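# Move bottle M9 from fridge bin to bench

## Task

Find the bottle marked M9 in the refrigerator's bin, lift it out and set it upright on the bench, keep the second bottle upright inside the refrigerator, then close the refrigerator door. If neither bottle carries the M9 marking, take nothing out: close the door and press the CALL key on the operator panel until it latches down. A call pressed in error is permanent and cannot be undone.

## Robot and tools

ROBOT. Two arms, left_arm and right_arm, each sit on a carriage of one shared floor track. left_rail (always the +y one) carries left_arm; right_rail carries right_arm. Image sides do not match these names. Each arm base is at x = 0, y = its carriage's position_m, z = 0.04 m, facing +x.

SCENE FRAME. Fixed to the table: table top is z = 0, +z up, +x is the direction the arms face, +y to their left. The track runs along y at x = 0, y = 0 at its middle. The table edge is at x = 0.17 m. Reported end_effector_position (m), end_effector_quat_wxyz and velocities (m/s, rad/s) use this frame; they may be off by a few centimetres, more at long reach.

GRIPPER AXES. Fingers point along the gripper's +z and close along its y. end_effector_position is the point between the closed pads; fingertips extend about 33 mm past it (9 mm when fully open). A block juts about 10 cm toward the gripper's +x.

execute_actions. Argument "actions": a list run in order; optional "cameras" (names, [] for none, omitted or ["all"] for all). An empty list just reports state and images. Each action may hold "rows", "steps", "until" and rail commands.
- rows: 1 to 15 rows, one applied per control step (1/30 s). Every row is one flat list of 18 numbers in [-1, 1] covering both arms: left dx, dy, dz, rx, ry, rz, gripper position, force_limit, speed, then the same nine for the right arm.
- dx..rz are an offset, not a pose: measured from that arm's Hand target at the action's start, along the Hand target's own axes. Every row counts from that same start, not from the prior row. 1.0 = 0.6 m for dx/dy/dz, 180 degrees for the rotation vector rx/ry/rz. A new action starts from the updated Hand target, so sending the same offset again moves further. All zeros re-requests the current target.
- steps: 1 to 450, default 15, at least one per row. After the last row the arm keeps heading for the final row's target, so give long moves extra steps.
- Ramp offsets gradually (about +0.01 per row = 6 mm per step) to avoid jerks that shake a held part loose.
- Orientation commands are clipped to within 32 degrees of the measured one each step; motion lags commands by about 0.2 s. If an arm rests short of its target, resend the missing distance. "pose unreachable" means that arm drops its target and rests; the call continues.

GRIPPER NUMBERS. position: +1 fully open (140 mm), pads touch near -0.8, -1 closes until blocked. force_limit (start +1): on parts up to 40 mm, roughly 14 N at -1, 40 N at 0, 58 N at +1. speed (start +1): about 30 mm/s at -1, 140 at 0, 250 at +1; faster closes squeeze harder. 0 is a real command, so to leave a gripper unchanged resend its last three values. After closing with -1 check object_status = 2 (0 moving, 1 blocked opening, 2 blocked closing, 3 reached target or pads met). position_measured is in counts: 3 open, ~75 = 100 mm, 139 = 60 mm, 200 = 20 mm, 230 pads touching. To tighten, raise force_limit and switch position -1 to -0.98; to loosen, open and close slowly. Grip with the outer quarter of the pads: deeper grips let fingers fold, giving loose or excessive grip; tip-first pushes into a surface also fold the fingers.

RAILS. Command {"left_rail": {"position_m": v}} (left -0.8 to 1.5 m, right -1.5 to 0.8 m), plus optional speed_m_s (0.01 to 1) and acceleration_factor (0.1 to 1; acceleration is 0.58 m/s2 times it). {"stop": true} brakes. Then wait with {"steps": n, "until": {"left_rail": {"position_status": ["!=", "moving"]}}}. Arm targets ride with the carriage; let it arrive before placing a gripper at scene coordinates. Keep carriages at least 0.78 m apart. position_status: moving, done, stopped, contact_stop (resisted by >~330 N; re-read position), time_out, stopped_with_arm, stopped_for_other_arm, stopped_for_other_carriage (resend once things stand still and any faulted arm is free). position_answer not_taken means resend. Any out-of-range value or unknown name rejects the whole call.

UNTIL. Conditions on rail fields only, e.g. [">=", 0.5]; numbers need a comparison (=, !=, <, <=, >, >=). {"all": {"status": "ended"}} or {"any": ...} also allowed. It ends the action but does not halt arms.

RESULTS. Joint positions/velocities: per arm, rail then six joints (rad). Hand target: the pose next offsets start from. Tool commands, wrist force/torque (gripper axes; push from a surface reads into the arm), motor temperatures, joint torques.

zoom_image: camera (cam_high, cam_bench_left, cam_bench_mid, cam_bench_right, cam_left_wrist, cam_right_wrist) and region [x0, y0, x1, y1] in pixels, at most 504 by 504, from the latest image. Use it to read bottle labels and the CALL key.
zero_wrist_force: arm name; subtracts the current force reading from later ones.
finished_scene: optional scene 1; ends irreversibly, goal must hold without the robot.

AVOID. Nothing may fall off the table or be set down on the track or the metal strip. No dropping, releasing moving parts, slamming the door, or hard hits. Arms must not touch each other or pinch the other's fingers. Force near 150 N or joint torques at limits (elbow 136, wrist joints 49.1, shoulders 300 N m) stop the arm for 10 s. Motors above 85 °C brake the arm; avoid long stretched holds. Only press CALL if no bottle is M9.

Each tool is called by a JSON object that holds its "method" and its "body", one argument or row to a line.

## Session

{"method": "execute_actions", "body": {
  "actions": []
}}

Scene clock: 0.00 s.
left_arm: end_effector_position=(+0.3563, +1.2729, +0.5790) position_measured=3 object_status=3 end_effector_quat_wxyz=(+0.000, +0.000, +1.000, +0.000) | right_arm: end_effector_position=(+0.3563, -1.3013, +0.5790) position_measured=3 object_status=3 end_effector_quat_wxyz=(+0.000, +0.000, +1.000, +0.000)
Joint positions: left_arm=[1.194 -0.281 -2.157 1.821 -1.235 -1.571 -0.281] | right_arm=[-1.38 -0.281 -2.157 1.821 -1.235 -1.571 -0.281]
Joint velocities: within noise
Joint torques (N m): no reading
Motor temperatures (°C): left_arm=[31 30 31 42 37 39] | right_arm=[36 34 29 33 39 44]
Wrist force (N): no reading
Wrist torque (N m): no reading
Wrist force, peak (N): no reading
Hand target: left_arm +0.3563, +1.2729, +0.5790; +0.000, +0.000, +1.000, +0.000 | right_arm +0.3563, -1.3013, +0.5790; +0.000, +0.000, +1.000, +0.000
Tool commands: left_gripper/position=+1.0 left_gripper/force_limit=+1.0 left_gripper/speed=+1.0 right_gripper/position=+1.0 right_gripper/force_limit=+1.0 right_gripper/speed=+1.0
left_rail: position_m=1.194 position_status=done
right_rail: position_m=-1.380 position_status=done

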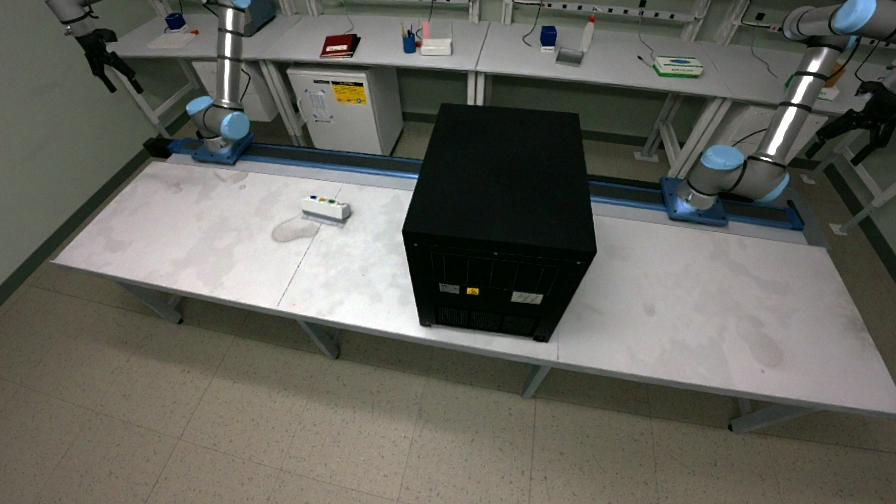

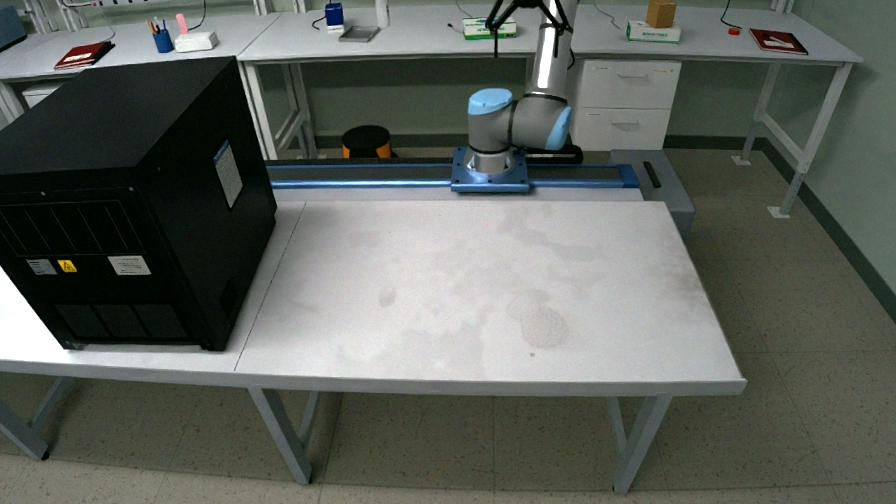

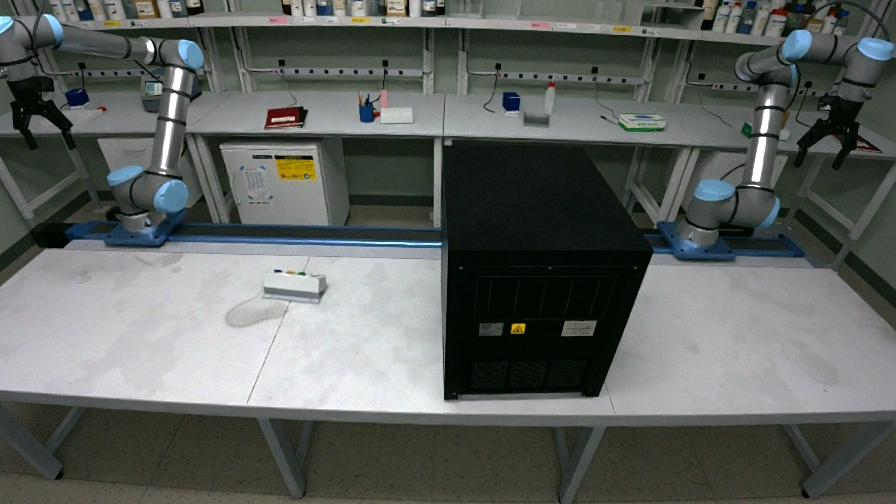

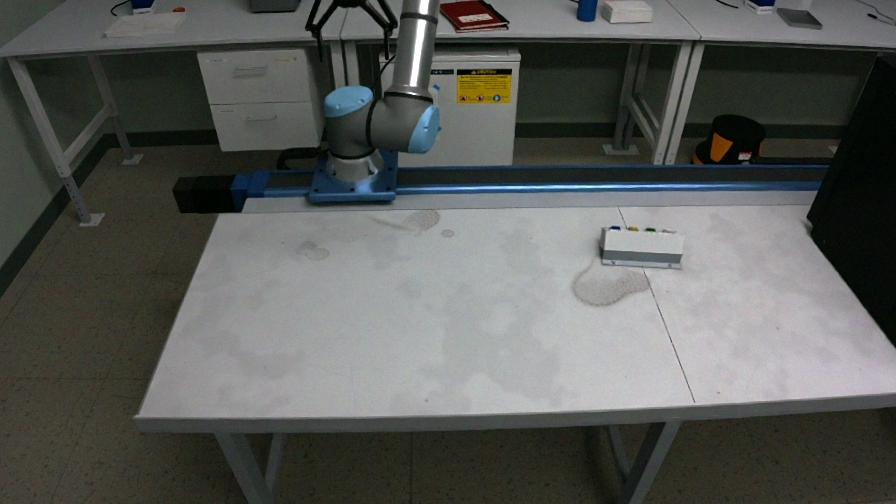

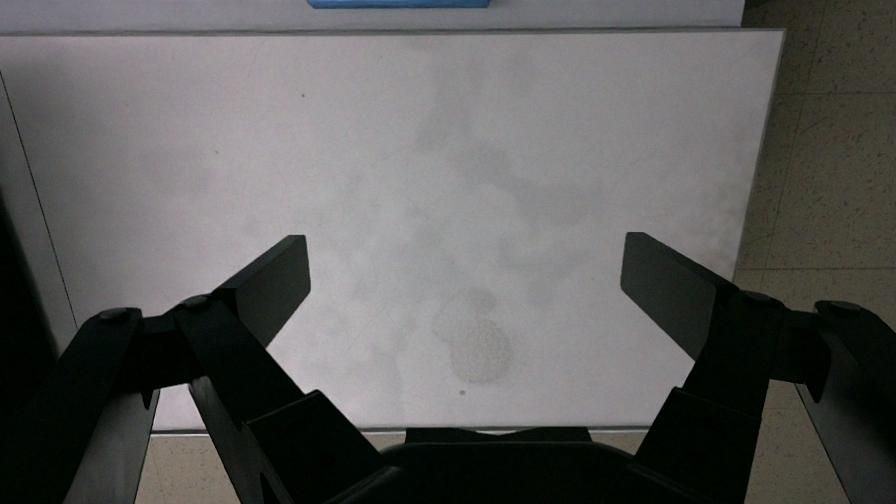

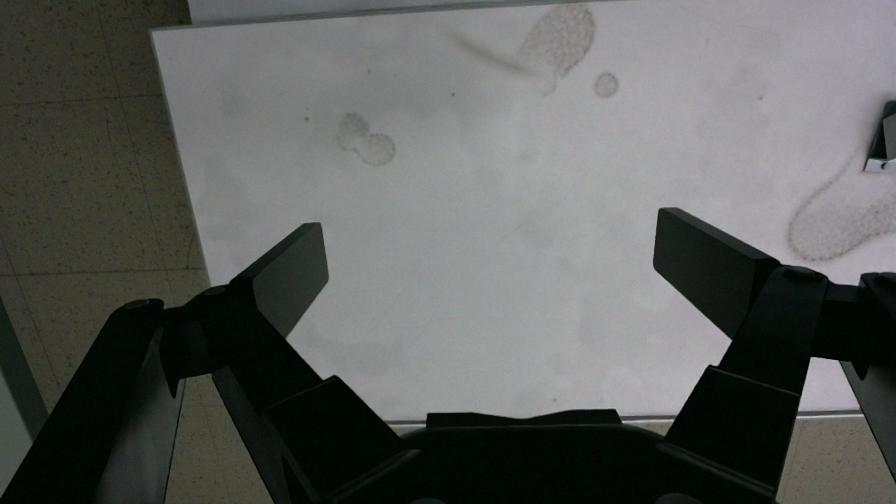

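{"method": "zoom_image", "body": {
  "camera": "cam_bench_mid",
  "region": [400, 130, 680, 410]
}}

{"method": "zoom_image", "body": {
  "camera": "cam_bench_right",
  "region": [560, 190, 720, 290]
}}

{"method": "zoom_image", "body": {
  "camera": "cam_bench_left",
  "region": [0, 50, 320, 360]
}}

{"method": "zoom_image", "body": {
  "camera": "cam_high",
  "region": [260, 150, 400, 260]
}}

Scaled by 1.800 from the camera's 896x504 image, which has a finer 1280x720 frame.

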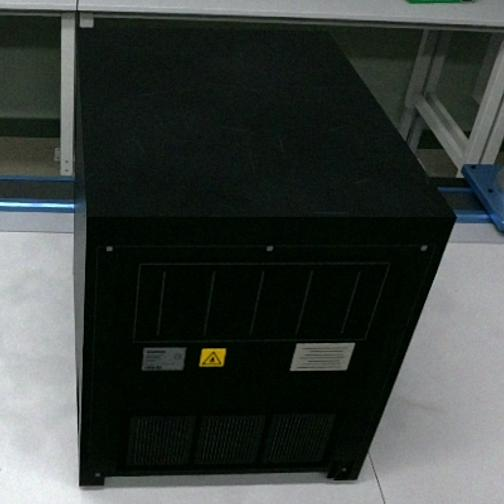

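Scaled by 3.150 from the camera's 896x504 image, which has a finer 1280x720 frame.

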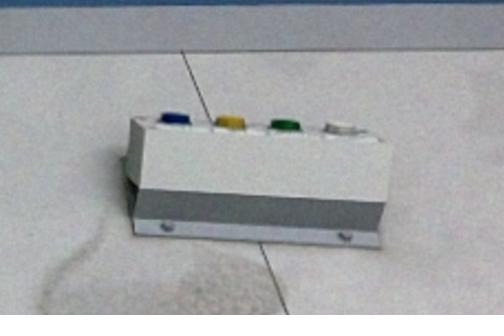

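Scaled by 1.575 from the camera's 896x504 image, which has a finer 1280x720 frame.

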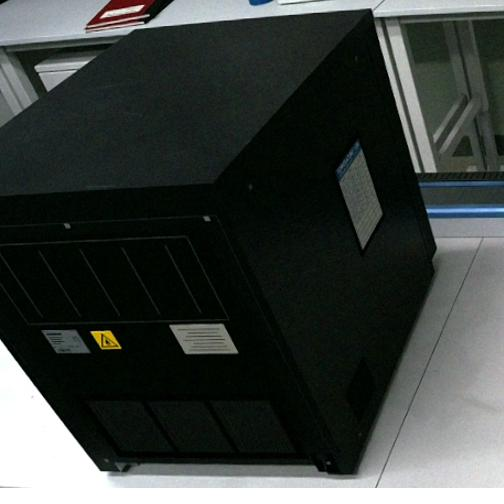

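Scaled by 3.600 from the camera's 896x504 image, which has a finer 1280x720 frame.

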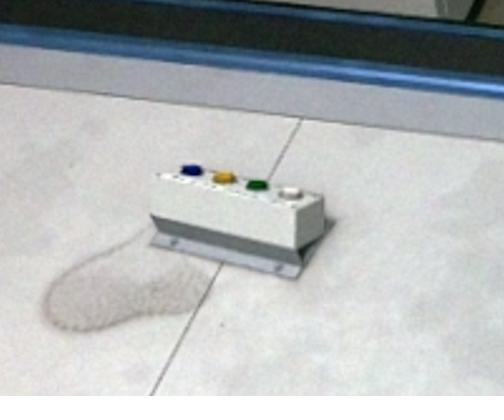

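{"method": "zoom_image", "body": {
  "camera": "cam_bench_left",
  "region": [190, 40, 330, 240]
}}

{"method": "zoom_image", "body": {
  "camera": "cam_bench_mid",
  "region": [420, 110, 680, 260]
}}

{"method": "zoom_image", "body": {
  "camera": "cam_high",
  "region": [390, 80, 620, 350]
}}

Scaled by 2.520 from the camera's 896x504 image, which has a finer 1280x720 frame.

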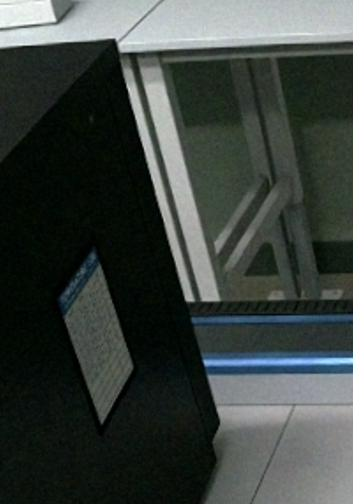

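Scaled by 1.938 from the camera's 896x504 image, which has a finer 1280x720 frame.

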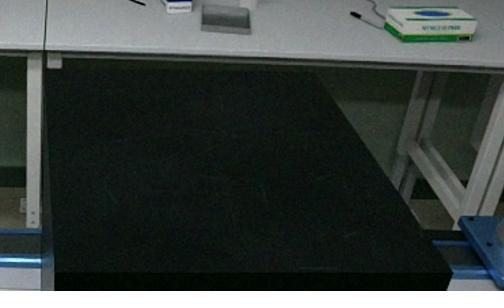

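Scaled by 1.867 from the camera's 896x504 image, which has a finer 1280x720 frame.

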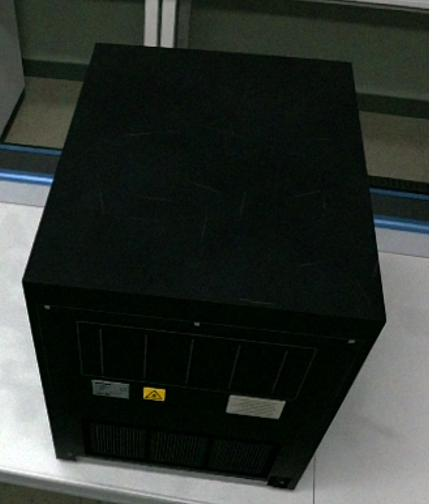

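{"method": "execute_actions", "body": {
  "actions": [
    {"rows":[[-0.007,-0.079,0,0,0,0.0417,1,1,1,0,0,0,0,0,0,1,1,1]],"steps":8},
    {"rows":[[-0.0138,-0.1582,0,0,0,0.0833,1,1,1,0,0,0,0,0,0,1,1,1]],"steps":8},
    {"rows":[[-0.0138,-0.1582,0,0,0,0.0833,1,1,1,0,0,0,0,0,0,1,1,1]],"steps":8},
    {"rows":[[-0.0138,-0.1582,0,0,0,0.0833,1,1,1,0,0,0,0,0,0,1,1,1]],"steps":8},
    {"rows":[[-0.0138,-0.1582,0,0,0,0.0833,1,1,1,0,0,0,0,0,0,1,1,1]],"steps":8},
    {"rows":[[-0.0138,-0.1582,0,0,0,0.0833,1,1,1,0,0,0,0,0,0,1,1,1]],"steps":8},
    {"rows":[[-0.0138,-0.1582,0,0,0,0.0833,1,1,1,0,0,0,0,0,0,1,1,1]],"steps":8},
    {"rows":[[-0.0138,-0.1582,0,0,0,0.0833,1,1,1,0,0,0,0,0,0,1,1,1]],"steps":8},
    {"rows":[[-0.007,-0.079,0,0,0,0.0417,1,1,1,0,0,0,0,0,0,1,1,1]],"steps":20}
  ],
  "cameras": ["cam_left_wrist","cam_bench_mid"]
}}

Scene clock: 274.70 s.
left_arm: end_effector_position=(-0.1119, +0.8484, +0.5790) position_measured=3 object_status=3 end_effector_quat_wxyz=(+0.000, +0.866, +0.500, +0.000) | right_arm: end_effector_position=(+0.3563, -1.3013, +0.5790) position_measured=3 object_status=3 end_effector_quat_wxyz=(+0.000, +0.000, +1.000, +0.000)
Joint positions: left_arm=[1.194 -2.383 -2.159 1.822 -1.233 -1.571 -0.29] | right_arm=[-1.38 -0.281 -2.157 1.821 -1.235 -1.571 -0.281]
Joint torques (N m): left_arm=[-16.16 8.5 -57.04 -7.69 2.93 -4.06] | right_arm=[-3.33 1.74 -48.2 -4.43 0.41 0.22]
Wrist force (N): left_arm=[0.5 -0.2 0.4] | right_arm=[0.3 -0.3 -0.1]
Wrist torque (N m): left_arm=[-0.08 -0.11 0.08] | right_arm=[-0.06 -0.06 0.00]
Wrist force, peak (N): left_arm=[3.9 9.8 -1.4] | right_arm=[0.0 -0.4 -0.4]
Hand target: left_arm -0.1119, +0.8484, +0.5790; +0.000, +0.866, +0.500, +0.000 | right_arm +0.3563, -1.3013, +0.5790; +0.000, +0.000, +1.000, +0.000
Off the commanded pose: left_arm 0.000 m, 0 deg | right_arm 0.000 m, 0 deg.
left_rail: position_m=1.194 position_status=done
right_rail: position_m=-1.380 position_status=done
Images, in order (width x height): cam_bench_mid 896x504, cam_left_wrist 896x504.

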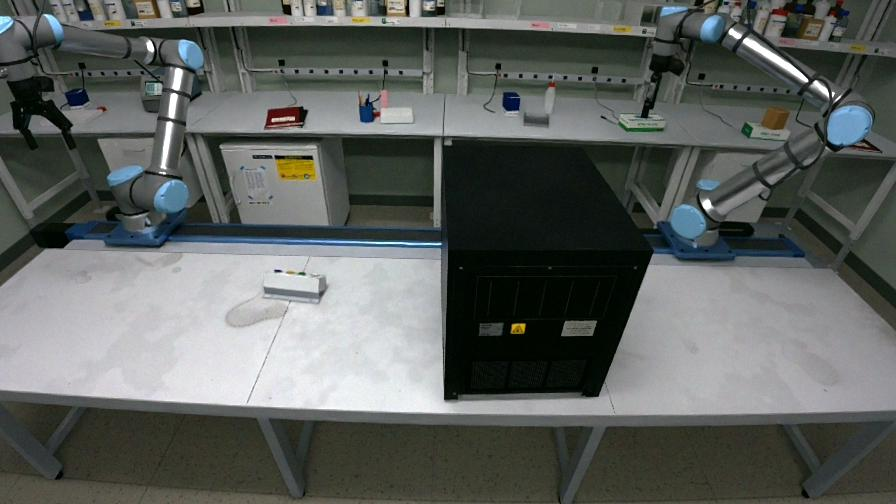

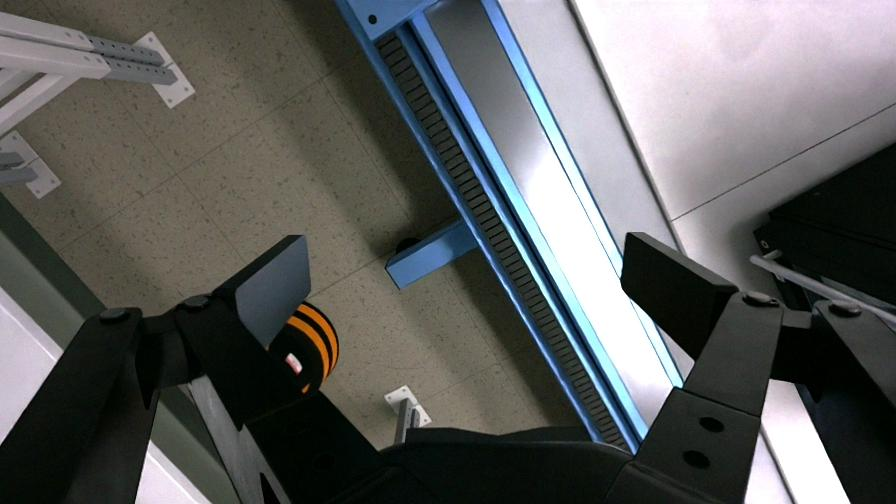

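{"method": "zoom_image", "body": {
  "camera": "cam_left_wrist",
  "region": [640, 150, 896, 430]
}}

Scaled by 1.800 from the camera's 896x504 image, which has a finer 1280x720 frame.

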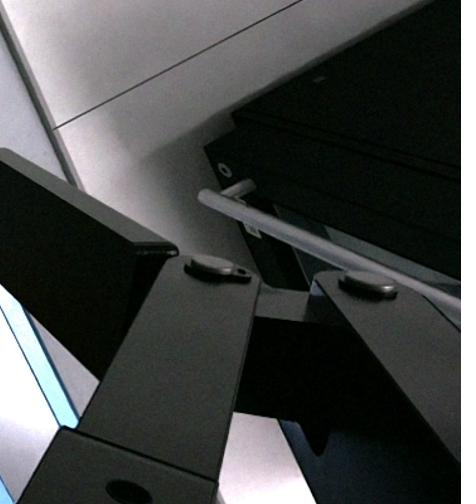

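{"method": "execute_actions", "body": {
  "actions": [
    {"rows":[[-0.0238,0.0628,0.0812,-0.0503,0.0718,0.0503,1,1,1,0,0,0,0,0,0,1,1,1]],"steps":13},
    {"rows":[[-0.0465,0.0737,0.0415,-0.0503,0.0718,0.0503,1,1,1,0,0,0,0,0,0,1,1,1]],"steps":12},
    {"rows":[[-0.0585,0.0944,0.0003,-0.0503,0.0718,0.0503,1,1,1,0,0,0,0,0,0,1,1,1]],"steps":12},
    {"rows":[[-0.0573,0.1224,-0.0383,-0.0503,0.0718,0.0503,1,1,1,0,0,0,0,0,0,1,1,1]],"steps":12},
    {"rows":[[-0.0434,0.1543,-0.0704,-0.0503,0.0718,0.0503,1,1,1,0,0,0,0,0,0,1,1,1]],"steps":12},
    {"rows":[[-0.018,0.1883,-0.0925,-0.0503,0.0718,0.0503,1,1,1,0,0,0,0,0,0,1,1,1]],"steps":30}
  ],
  "cameras": ["cam_left_wrist","cam_bench_mid"]
}}

Scene clock: 354.30 s.
left_arm: end_effector_position=(-0.1427, +0.4107, +0.5500) position_measured=3 object_status=3 end_effector_quat_wxyz=(+0.062, +0.705, -0.061, +0.704) | right_arm: end_effector_position=(+0.3563, -1.3013, +0.5790) position_measured=3 object_status=3 end_effector_quat_wxyz=(+0.000, +0.000, +1.000, +0.000)
Joint positions: left_arm=[1.194 -2.356 -1.084 1.247 -0.163 -0.611 0] | right_arm=[-1.38 -0.281 -2.157 1.821 -1.235 -1.571 -0.281]
Joint torques (N m): left_arm=[14.83 -78.74 -52.68 5.84 -1.88 -4.06] | right_arm=[-3.68 1.52 -47.51 -4.63 0.17 0.14]
Wrist force (N): left_arm=[1.0 -0.2 2.9] | right_arm=[0.0 -0.2 0.0]
Wrist torque (N m): left_arm=[-0.33 -0.05 0.26] | right_arm=[-0.04 -0.01 0.00]
Wrist force, peak (N): left_arm=[6.5 -9.0 19.1] | right_arm=[-0.4 -0.4 -0.3]
Hand target: left_arm -0.1427, +0.4107, +0.5500; +0.062, +0.705, -0.061, +0.704 | right_arm +0.3563, -1.3013, +0.5790; +0.000, +0.000, +1.000, +0.000
Off the commanded pose: left_arm 0.000 m, 0 deg | right_arm 0.000 m, 0 deg.
left_rail: position_m=1.194 position_status=done
right_rail: position_m=-1.380 position_status=done
Images, in order (width x height): cam_bench_mid 896x504, cam_left_wrist 896x504.

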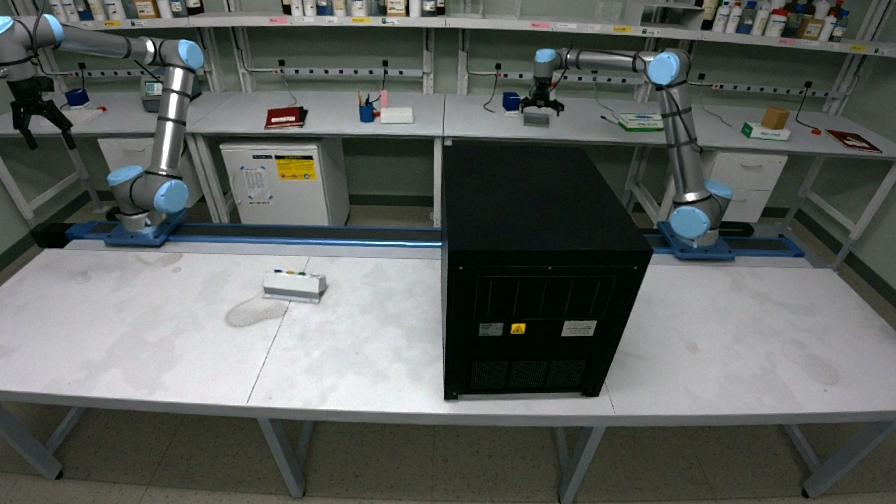

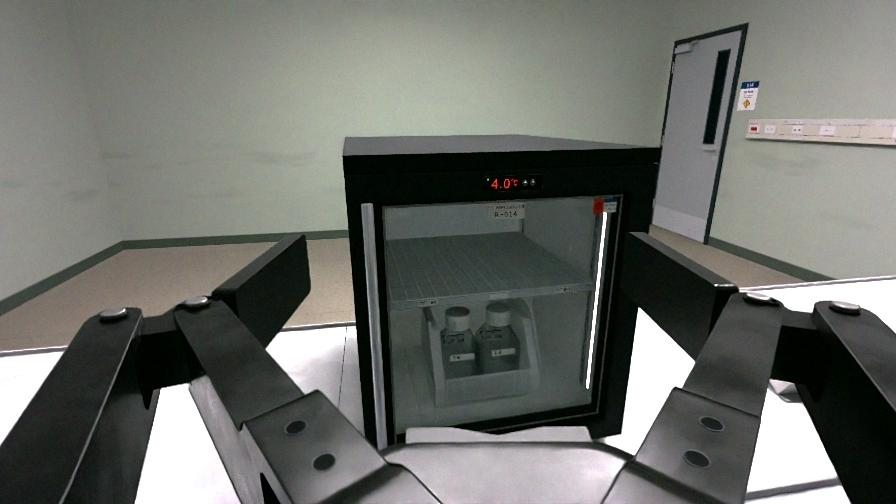

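{"method": "zoom_image", "body": {
  "camera": "cam_left_wrist",
  "region": [400, 280, 580, 420]
}}

{"method": "zoom_image", "body": {
  "camera": "cam_left_wrist",
  "region": [330, 120, 670, 450]
}}

Scaled by 2.800 from the camera's 896x504 image, which has a finer 1280x720 frame.

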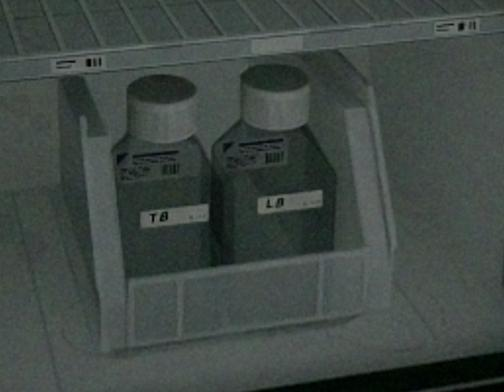

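Scaled by 1.482 from the camera's 896x504 image, which has a finer 1280x720 frame.

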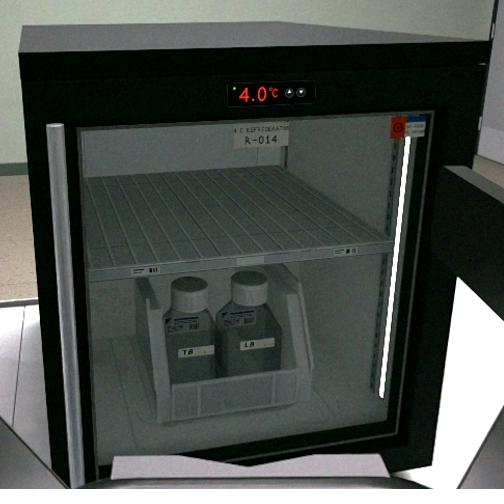

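{"method": "zoom_image", "body": {
  "camera": "cam_left_wrist",
  "region": [335, 130, 425, 220]
}}

{"method": "zoom_image", "body": {
  "camera": "cam_left_wrist",
  "region": [560, 130, 680, 250]
}}

{"method": "zoom_image", "body": {
  "camera": "cam_left_wrist",
  "region": [430, 300, 530, 400]
}}

{"method": "zoom_image", "body": {
  "camera": "cam_left_wrist",
  "region": [340, 350, 640, 460]
}}

Scaled by 5.600 from the camera's 896x504 image, which has a finer 1280x720 frame.

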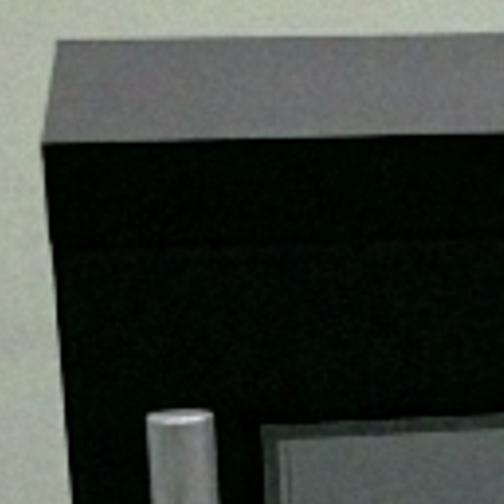

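Scaled by 4.200 from the camera's 896x504 image, which has a finer 1280x720 frame.

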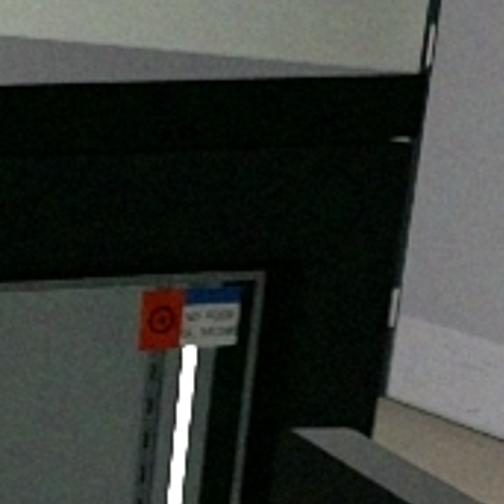

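Scaled by 5.040 from the camera's 896x504 image, which has a finer 1280x720 frame.

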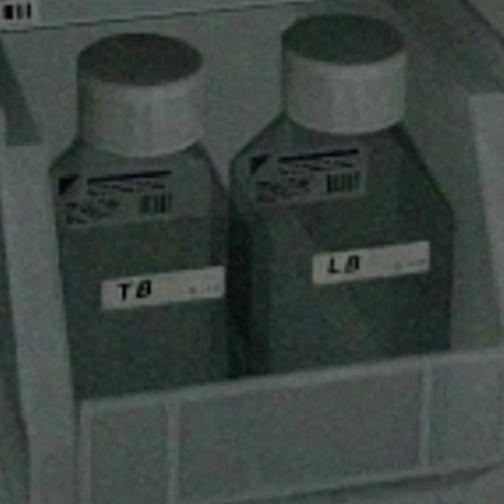

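Scaled by 1.680 from the camera's 896x504 image, which has a finer 1280x720 frame.

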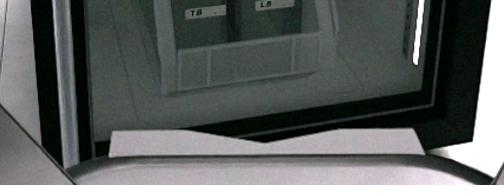

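{"method": "execute_actions", "body": {
  "actions": [
    {"rows":[[-0.0556,0.0404,0.1228,0.0185,0,0,1,1,1,0,0,0,0,0,0,1,1,1]],"steps":11},
    {"rows":[[-0.0556,0.0404,0.1228,0.0185,0,0,1,1,1,0,0,0,0,0,0,1,1,1]],"steps":11},
    {"rows":[[-0.0556,0.0404,0.1228,0.0185,0,0,1,1,1,0,0,0,0,0,0,1,1,1]],"steps":30}
  ],
  "cameras": ["cam_left_wrist"]
}}

{"method": "zoom_image", "body": {
  "camera": "cam_left_wrist",
  "region": [400, 260, 580, 420]
}}

Scene clock: 430.77 s.
left_arm: end_effector_position=(+0.0681, +0.3130, +0.4498) position_measured=3 object_status=3 end_effector_quat_wxyz=(+0.000, +0.707, +0.000, +0.707) | right_arm: end_effector_position=(+0.3563, -1.3013, +0.5790) position_measured=3 object_status=3 end_effector_quat_wxyz=(+0.000, +0.000, +1.000, +0.000)
Joint positions: left_arm=[1.194 -2.06 -0.954 1.22 -0.268 -0.49 0.001] | right_arm=[-1.38 -0.281 -2.157 1.821 -1.235 -1.571 -0.281]
Joint torques (N m): left_arm=[15.72 -87.23 -52.45 5.45 2.98 3.57] | right_arm=[-3.49 2.1 -47.49 -4.3 0.28 0.13]
Wrist force (N): left_arm=[0.9 0.7 2.1] | right_arm=[-0.1 -0.1 -0.1]
Wrist torque (N m): left_arm=[-0.09 -0.04 0.09] | right_arm=[-0.02 0.01 0.00]
Wrist force, peak (N): left_arm=[14.6 -9.6 -17.9] | right_arm=[0.1 -0.6 0.3]
Hand target: left_arm +0.0681, +0.3130, +0.4498; +0.000, +0.707, +0.000, +0.707 | right_arm +0.3563, -1.3013, +0.5790; +0.000, +0.000, +1.000, +0.000
Off the commanded pose: left_arm 0.000 m, 0 deg | right_arm 0.000 m, 0 deg.
left_rail: position_m=1.194 position_status=done
right_rail: position_m=-1.380 position_status=done
Images, in order (width x height): cam_left_wrist 896x504.

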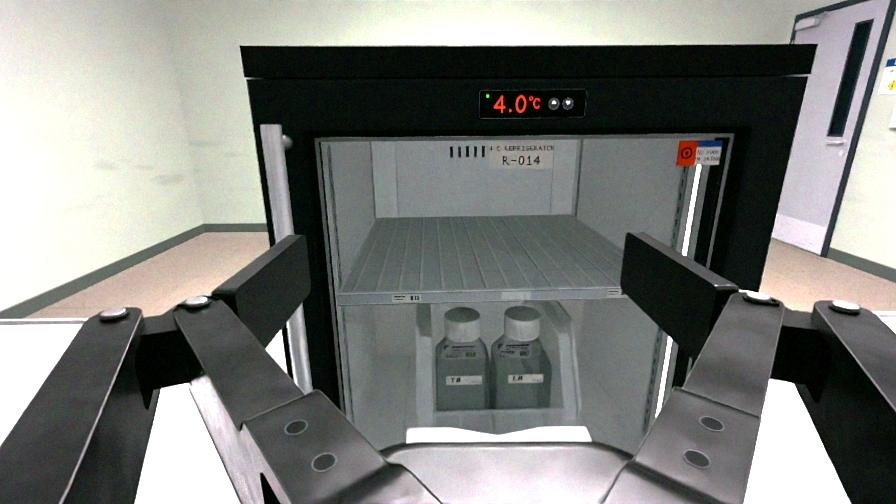

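Scaled by 2.800 from the camera's 896x504 image, which has a finer 1280x720 frame.

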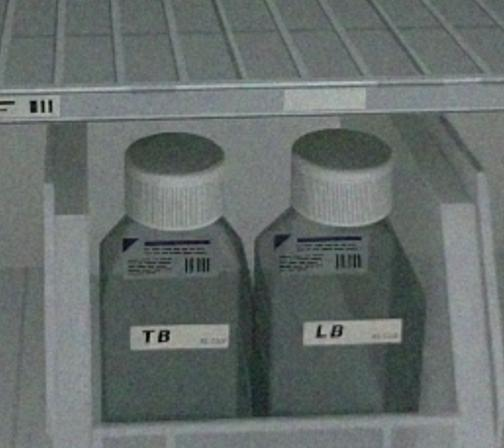

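{"method": "zoom_image", "body": {
  "camera": "cam_left_wrist",
  "region": [430, 330, 560, 400]
}}

{"method": "zoom_image", "body": {
  "camera": "cam_left_wrist",
  "region": [230, 30, 460, 260]
}}

{"method": "zoom_image", "body": {
  "camera": "cam_left_wrist",
  "region": [640, 30, 860, 250]
}}

Scaled by 3.877 from the camera's 896x504 image, which has a finer 1280x720 frame.

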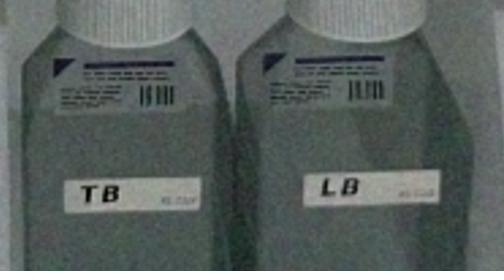

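Scaled by 2.191 from the camera's 896x504 image, which has a finer 1280x720 frame.

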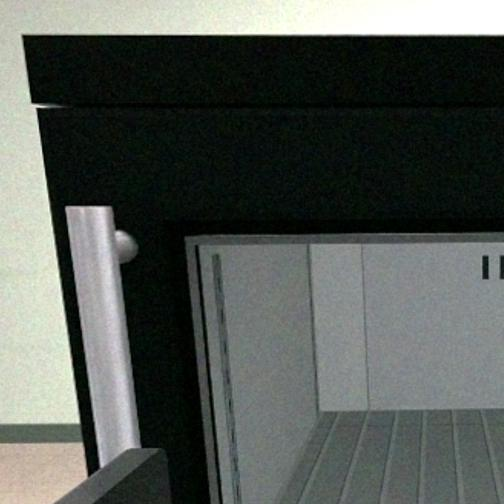

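Scaled by 2.291 from the camera's 896x504 image, which has a finer 1280x720 frame.

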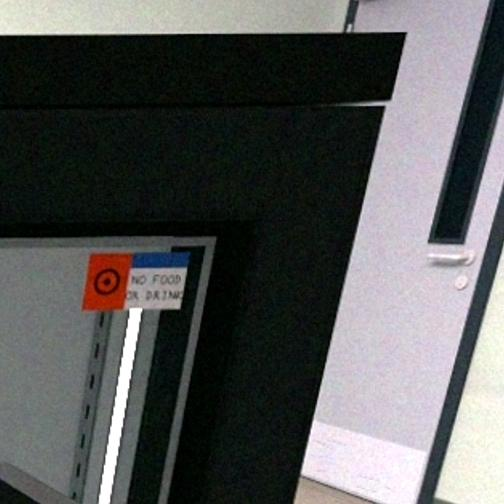

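{"method": "execute_actions", "body": {
  "actions": [],
  "cameras": ["cam_bench_left","cam_high","cam_bench_right"]
}}

{"method": "zoom_image", "body": {
  "camera": "cam_bench_left",
  "region": [200, 40, 300, 140]
}}

{"method": "zoom_image", "body": {
  "camera": "cam_bench_left",
  "region": [220, 140, 320, 240]
}}

{"method": "zoom_image", "body": {
  "camera": "cam_high",
  "region": [420, 70, 620, 200]
}}

Scene clock: 449.60 s.
left_arm: end_effector_position=(+0.0681, +0.3130, +0.4498) position_measured=3 object_status=3 end_effector_quat_wxyz=(+0.000, +0.707, +0.000, +0.707) | right_arm: end_effector_position=(+0.3563, -1.3013, +0.5790) position_measured=3 object_status=3 end_effector_quat_wxyz=(+0.000, +0.000, +1.000, +0.000)
Joint positions: left_arm=[1.194 -2.06 -0.954 1.22 -0.268 -0.49 0.001] | right_arm=[-1.38 -0.281 -2.157 1.821 -1.235 -1.571 -0.281]
Joint velocities: within noise
Joint torques (N m): left_arm=[16.37 -88.57 -52.54 5.4 2.93 2.18] | right_arm=[-4.07 1.39 -46.97 -4.13 0.29 0.02]
Motor temperatures (°C): left_arm=[30 30 32 41 36 39] | right_arm=[35 33 31 33 38 43]
Wrist force (N): left_arm=[0.9 -0.1 2.3] | right_arm=[-0.2 0.1 -0.2]
Wrist torque (N m): left_arm=[-0.28 -0.03 0.08] | right_arm=[0.02 0.06 0.00]
Wrist force, peak (N): left_arm=[1.1 -0.4 3.2] | right_arm=[-0.3 -0.5 -0.2]
Hand target: left_arm +0.0681, +0.3130, +0.4498; +0.000, +0.707, +0.000, +0.707 | right_arm +0.3563, -1.3013, +0.5790; +0.000, +0.000, +1.000, +0.000
Tool commands: left_gripper/position=+1.0 left_gripper/force_limit=+1.0 left_gripper/speed=+1.0 right_gripper/position=+1.0 right_gripper/force_limit=+1.0 right_gripper/speed=+1.0
Off the commanded pose: left_arm 0.000 m, 0 deg | right_arm 0.000 m, 0 deg.
left_rail: position_m=1.194 position_status=done
right_rail: position_m=-1.380 position_status=done
Images, in order (width x height): cam_high 896x504, cam_bench_left 896x504, cam_bench_right 896x504.

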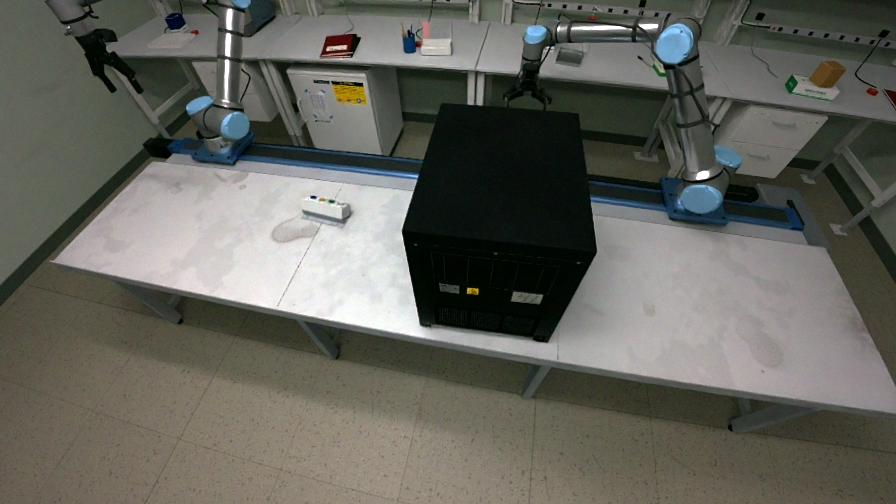

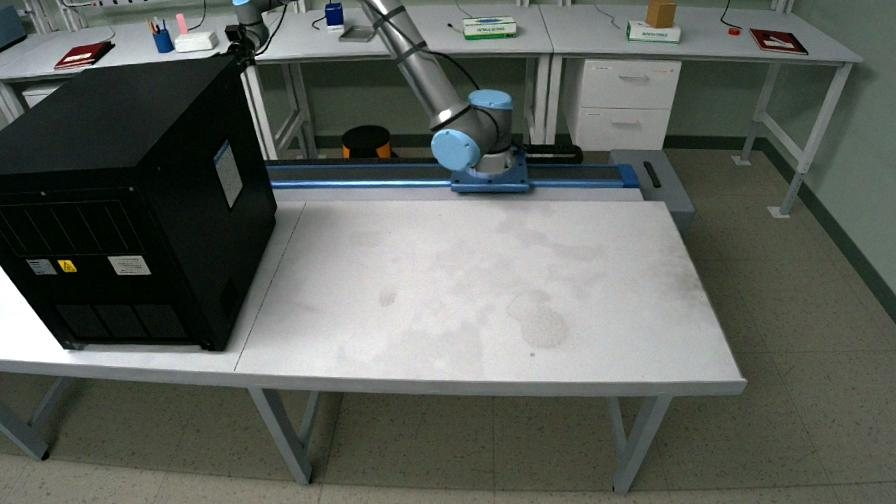

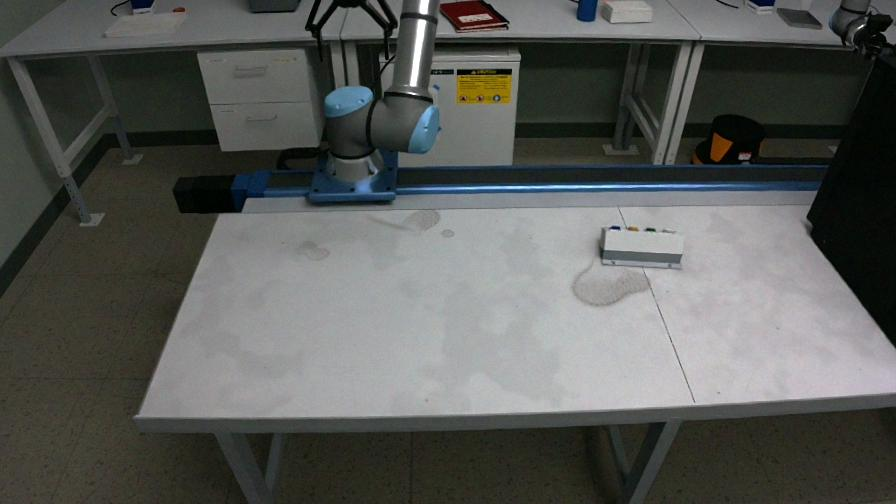

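Scaled by 5.040 from the camera's 896x504 image, which has a finer 1280x720 frame.

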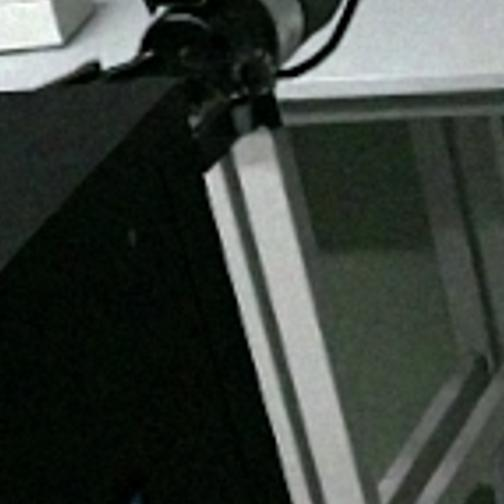

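Scaled by 5.040 from the camera's 896x504 image, which has a finer 1280x720 frame.

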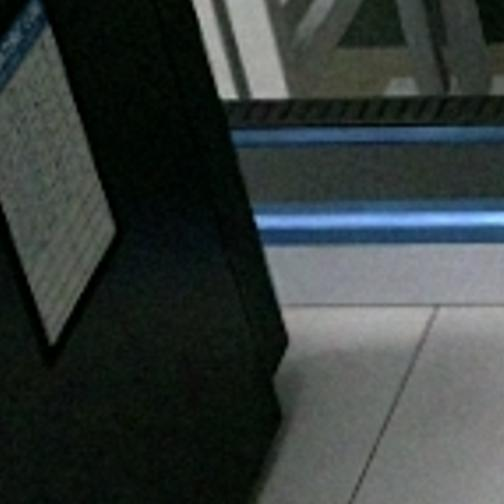

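Scaled by 2.520 from the camera's 896x504 image, which has a finer 1280x720 frame.

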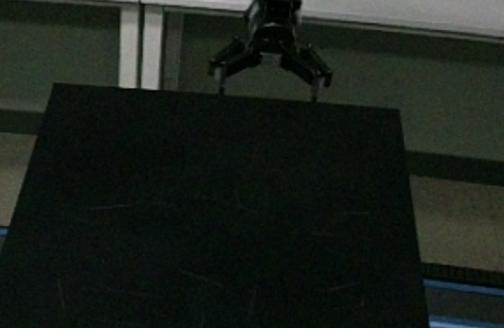

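{"method": "execute_actions", "body": {
  "actions": [
    {"right_rail":{"position_m":-0.66,"acceleration_factor":0.7},"steps":200,"until":{"right_rail":{"position_status":["!=","moving"]}}}
  ],
  "cameras": ["cam_right_wrist","cam_bench_mid"]
}}

Scene clock: 481.90 s.
left_arm: end_effector_position=(+0.0681, +0.3130, +0.4498) position_measured=3 object_status=3 end_effector_quat_wxyz=(+0.000, +0.707, +0.000, +0.707) | right_arm: end_effector_position=(+0.3563, -0.5814, +0.5790) position_measured=3 object_status=3 end_effector_quat_wxyz=(+0.000, +0.000, +1.000, +0.000)
Joint positions: left_arm=[1.194 -2.06 -0.954 1.22 -0.268 -0.49 0.001] | right_arm=[-0.66 -0.281 -2.157 1.821 -1.235 -1.571 -0.281]
Joint torques (N m): left_arm=[14.76 -87.99 -51.76 5.23 2.6 0.11] | right_arm=[-3.18 1.78 -46.47 -4.25 0.26 0.27]
Wrist force (N): left_arm=[1.0 -0.3 2.4] | right_arm=[-0.2 -0.1 0.1]
Wrist torque (N m): left_arm=[-0.32 -0.04 0.08] | right_arm=[-0.02 0.05 0.00]
Wrist force, peak (N): left_arm=[1.1 0.0 3.4] | right_arm=[-0.4 -1.3 0.1]
Hand target: left_arm +0.0681, +0.3130, +0.4498; +0.000, +0.707, +0.000, +0.707 | right_arm +0.3563, -0.5814, +0.5790; +0.000, +0.000, +1.000, +0.000
Tool commands: left_gripper/position=+1.0 left_gripper/force_limit=+1.0 left_gripper/speed=+1.0 right_gripper/position=+1.0 right_gripper/force_limit=+1.0 right_gripper/speed=+1.0
Off the commanded pose: left_arm 0.000 m, 0 deg | right_arm 0.000 m, 0 deg.
left_rail: position_m=1.194 position_status=done
right_rail: position_m=-0.660 position_status=done
Images, in order (width x height): cam_bench_mid 896x504, cam_right_wrist 896x504.

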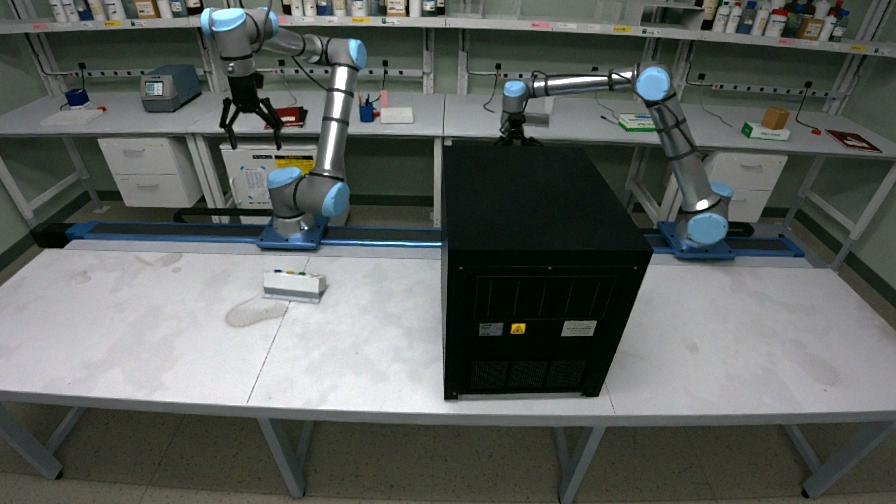

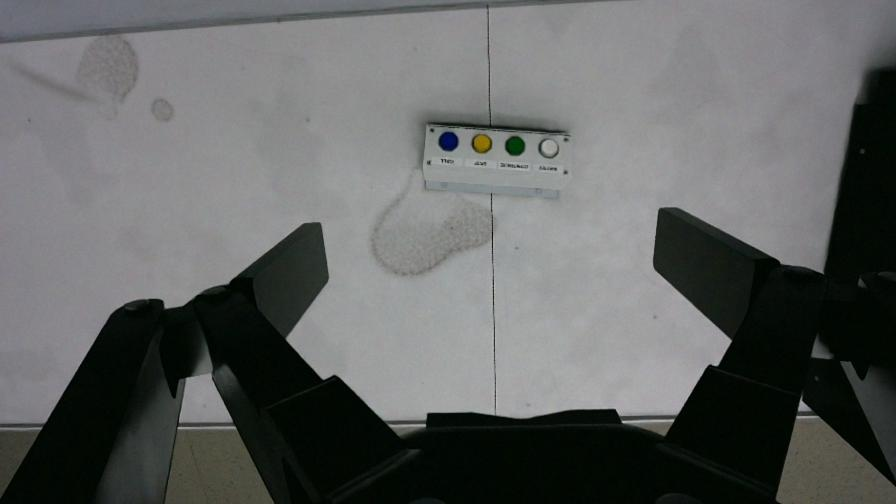

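{"method": "zoom_image", "body": {
  "camera": "cam_right_wrist",
  "region": [410, 110, 590, 210]
}}

Scaled by 2.800 from the camera's 896x504 image, which has a finer 1280x720 frame.

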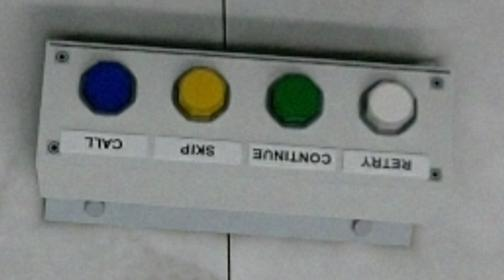

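{"method": "execute_actions", "body": {
  "actions": [
    {"rows":[[0,0,0,0,0,0,1,1,1,0.005,0,0.06,0,0,0,-1,-1,0]],"steps":10},
    {"rows":[[0,0,0,0,0,0,1,1,1,0.005,0,0.12,0,0,0,-1,-1,0]],"steps":10},
    {"rows":[[0,0,0,0,0,0,1,1,1,0.005,0,0.12,0,0,0,-1,-1,0]],"steps":10},
    {"rows":[[0,0,0,0,0,0,1,1,1,0.0017,0,0.08,0,0,0,-1,-1,0]],"steps":30}
  ],
  "cameras": ["cam_right_wrist","cam_bench_right"]
}}

{"method": "zoom_image", "body": {
  "camera": "cam_right_wrist",
  "region": [330, 60, 730, 284]
}}

{"method": "zoom_image", "body": {
  "camera": "cam_bench_right",
  "region": [580, 180, 710, 290]
}}

Scene clock: 521.47 s.
left_arm: end_effector_position=(+0.0681, +0.3130, +0.4498) position_measured=3 object_status=3 end_effector_quat_wxyz=(+0.000, +0.707, +0.000, +0.707) | right_arm: end_effector_position=(+0.3463, -0.5814, +0.3510) position_measured=233 object_status=3 end_effector_quat_wxyz=(+0.000, +0.000, +1.000, +0.000)
Joint positions: left_arm=[1.194 -2.06 -0.954 1.22 -0.268 -0.49 0.001] | right_arm=[-0.66 -0.289 -2.244 2.258 -1.585 -1.571 -0.289]
Joint torques (N m): left_arm=[14.34 -89.07 -52.47 5.49 2.69 -1.95] | right_arm=[9.39 16.6 -40.27 -8.38 -0.51 4.11]
Wrist force (N): left_arm=[0.8 0.0 2.4] | right_arm=[-0.3 -0.2 -0.3]
Wrist torque (N m): left_arm=[-0.25 -0.02 0.08] | right_arm=[-0.04 0.08 0.00]
Wrist force, peak (N): left_arm=[1.0 -0.1 3.2] | right_arm=[4.3 0.9 -19.2]
Hand target: left_arm +0.0681, +0.3130, +0.4498; +0.000, +0.707, +0.000, +0.707 | right_arm +0.3463, -0.5814, +0.3510; +0.000, +0.000, +1.000, +0.000
Off the commanded pose: left_arm 0.000 m, 0 deg | right_arm 0.000 m, 0 deg.
left_rail: position_m=1.194 position_status=done
right_rail: position_m=-0.660 position_status=done
Images, in order (width x height): cam_bench_right 896x504, cam_right_wrist 896x504.

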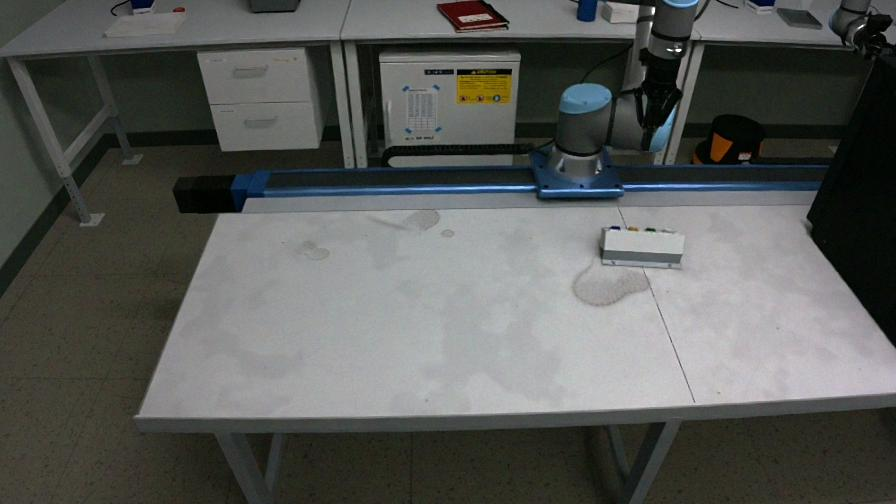

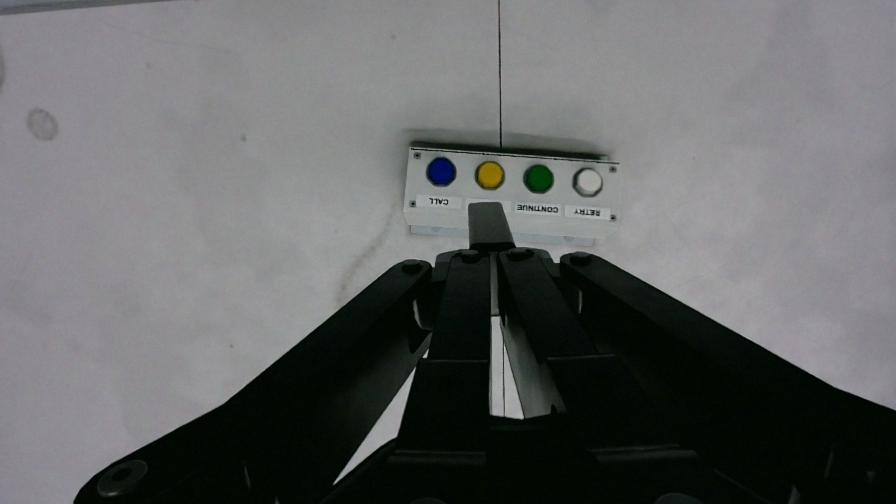

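Scaled by 1.260 from the camera's 896x504 image, which has a finer 1280x720 frame.

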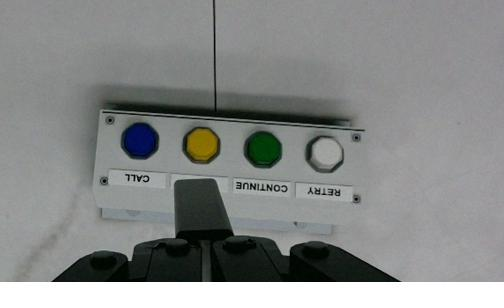

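Scaled by 3.877 from the camera's 896x504 image, which has a finer 1280x720 frame.

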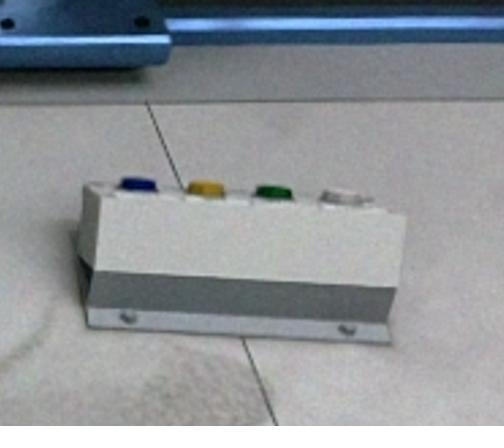

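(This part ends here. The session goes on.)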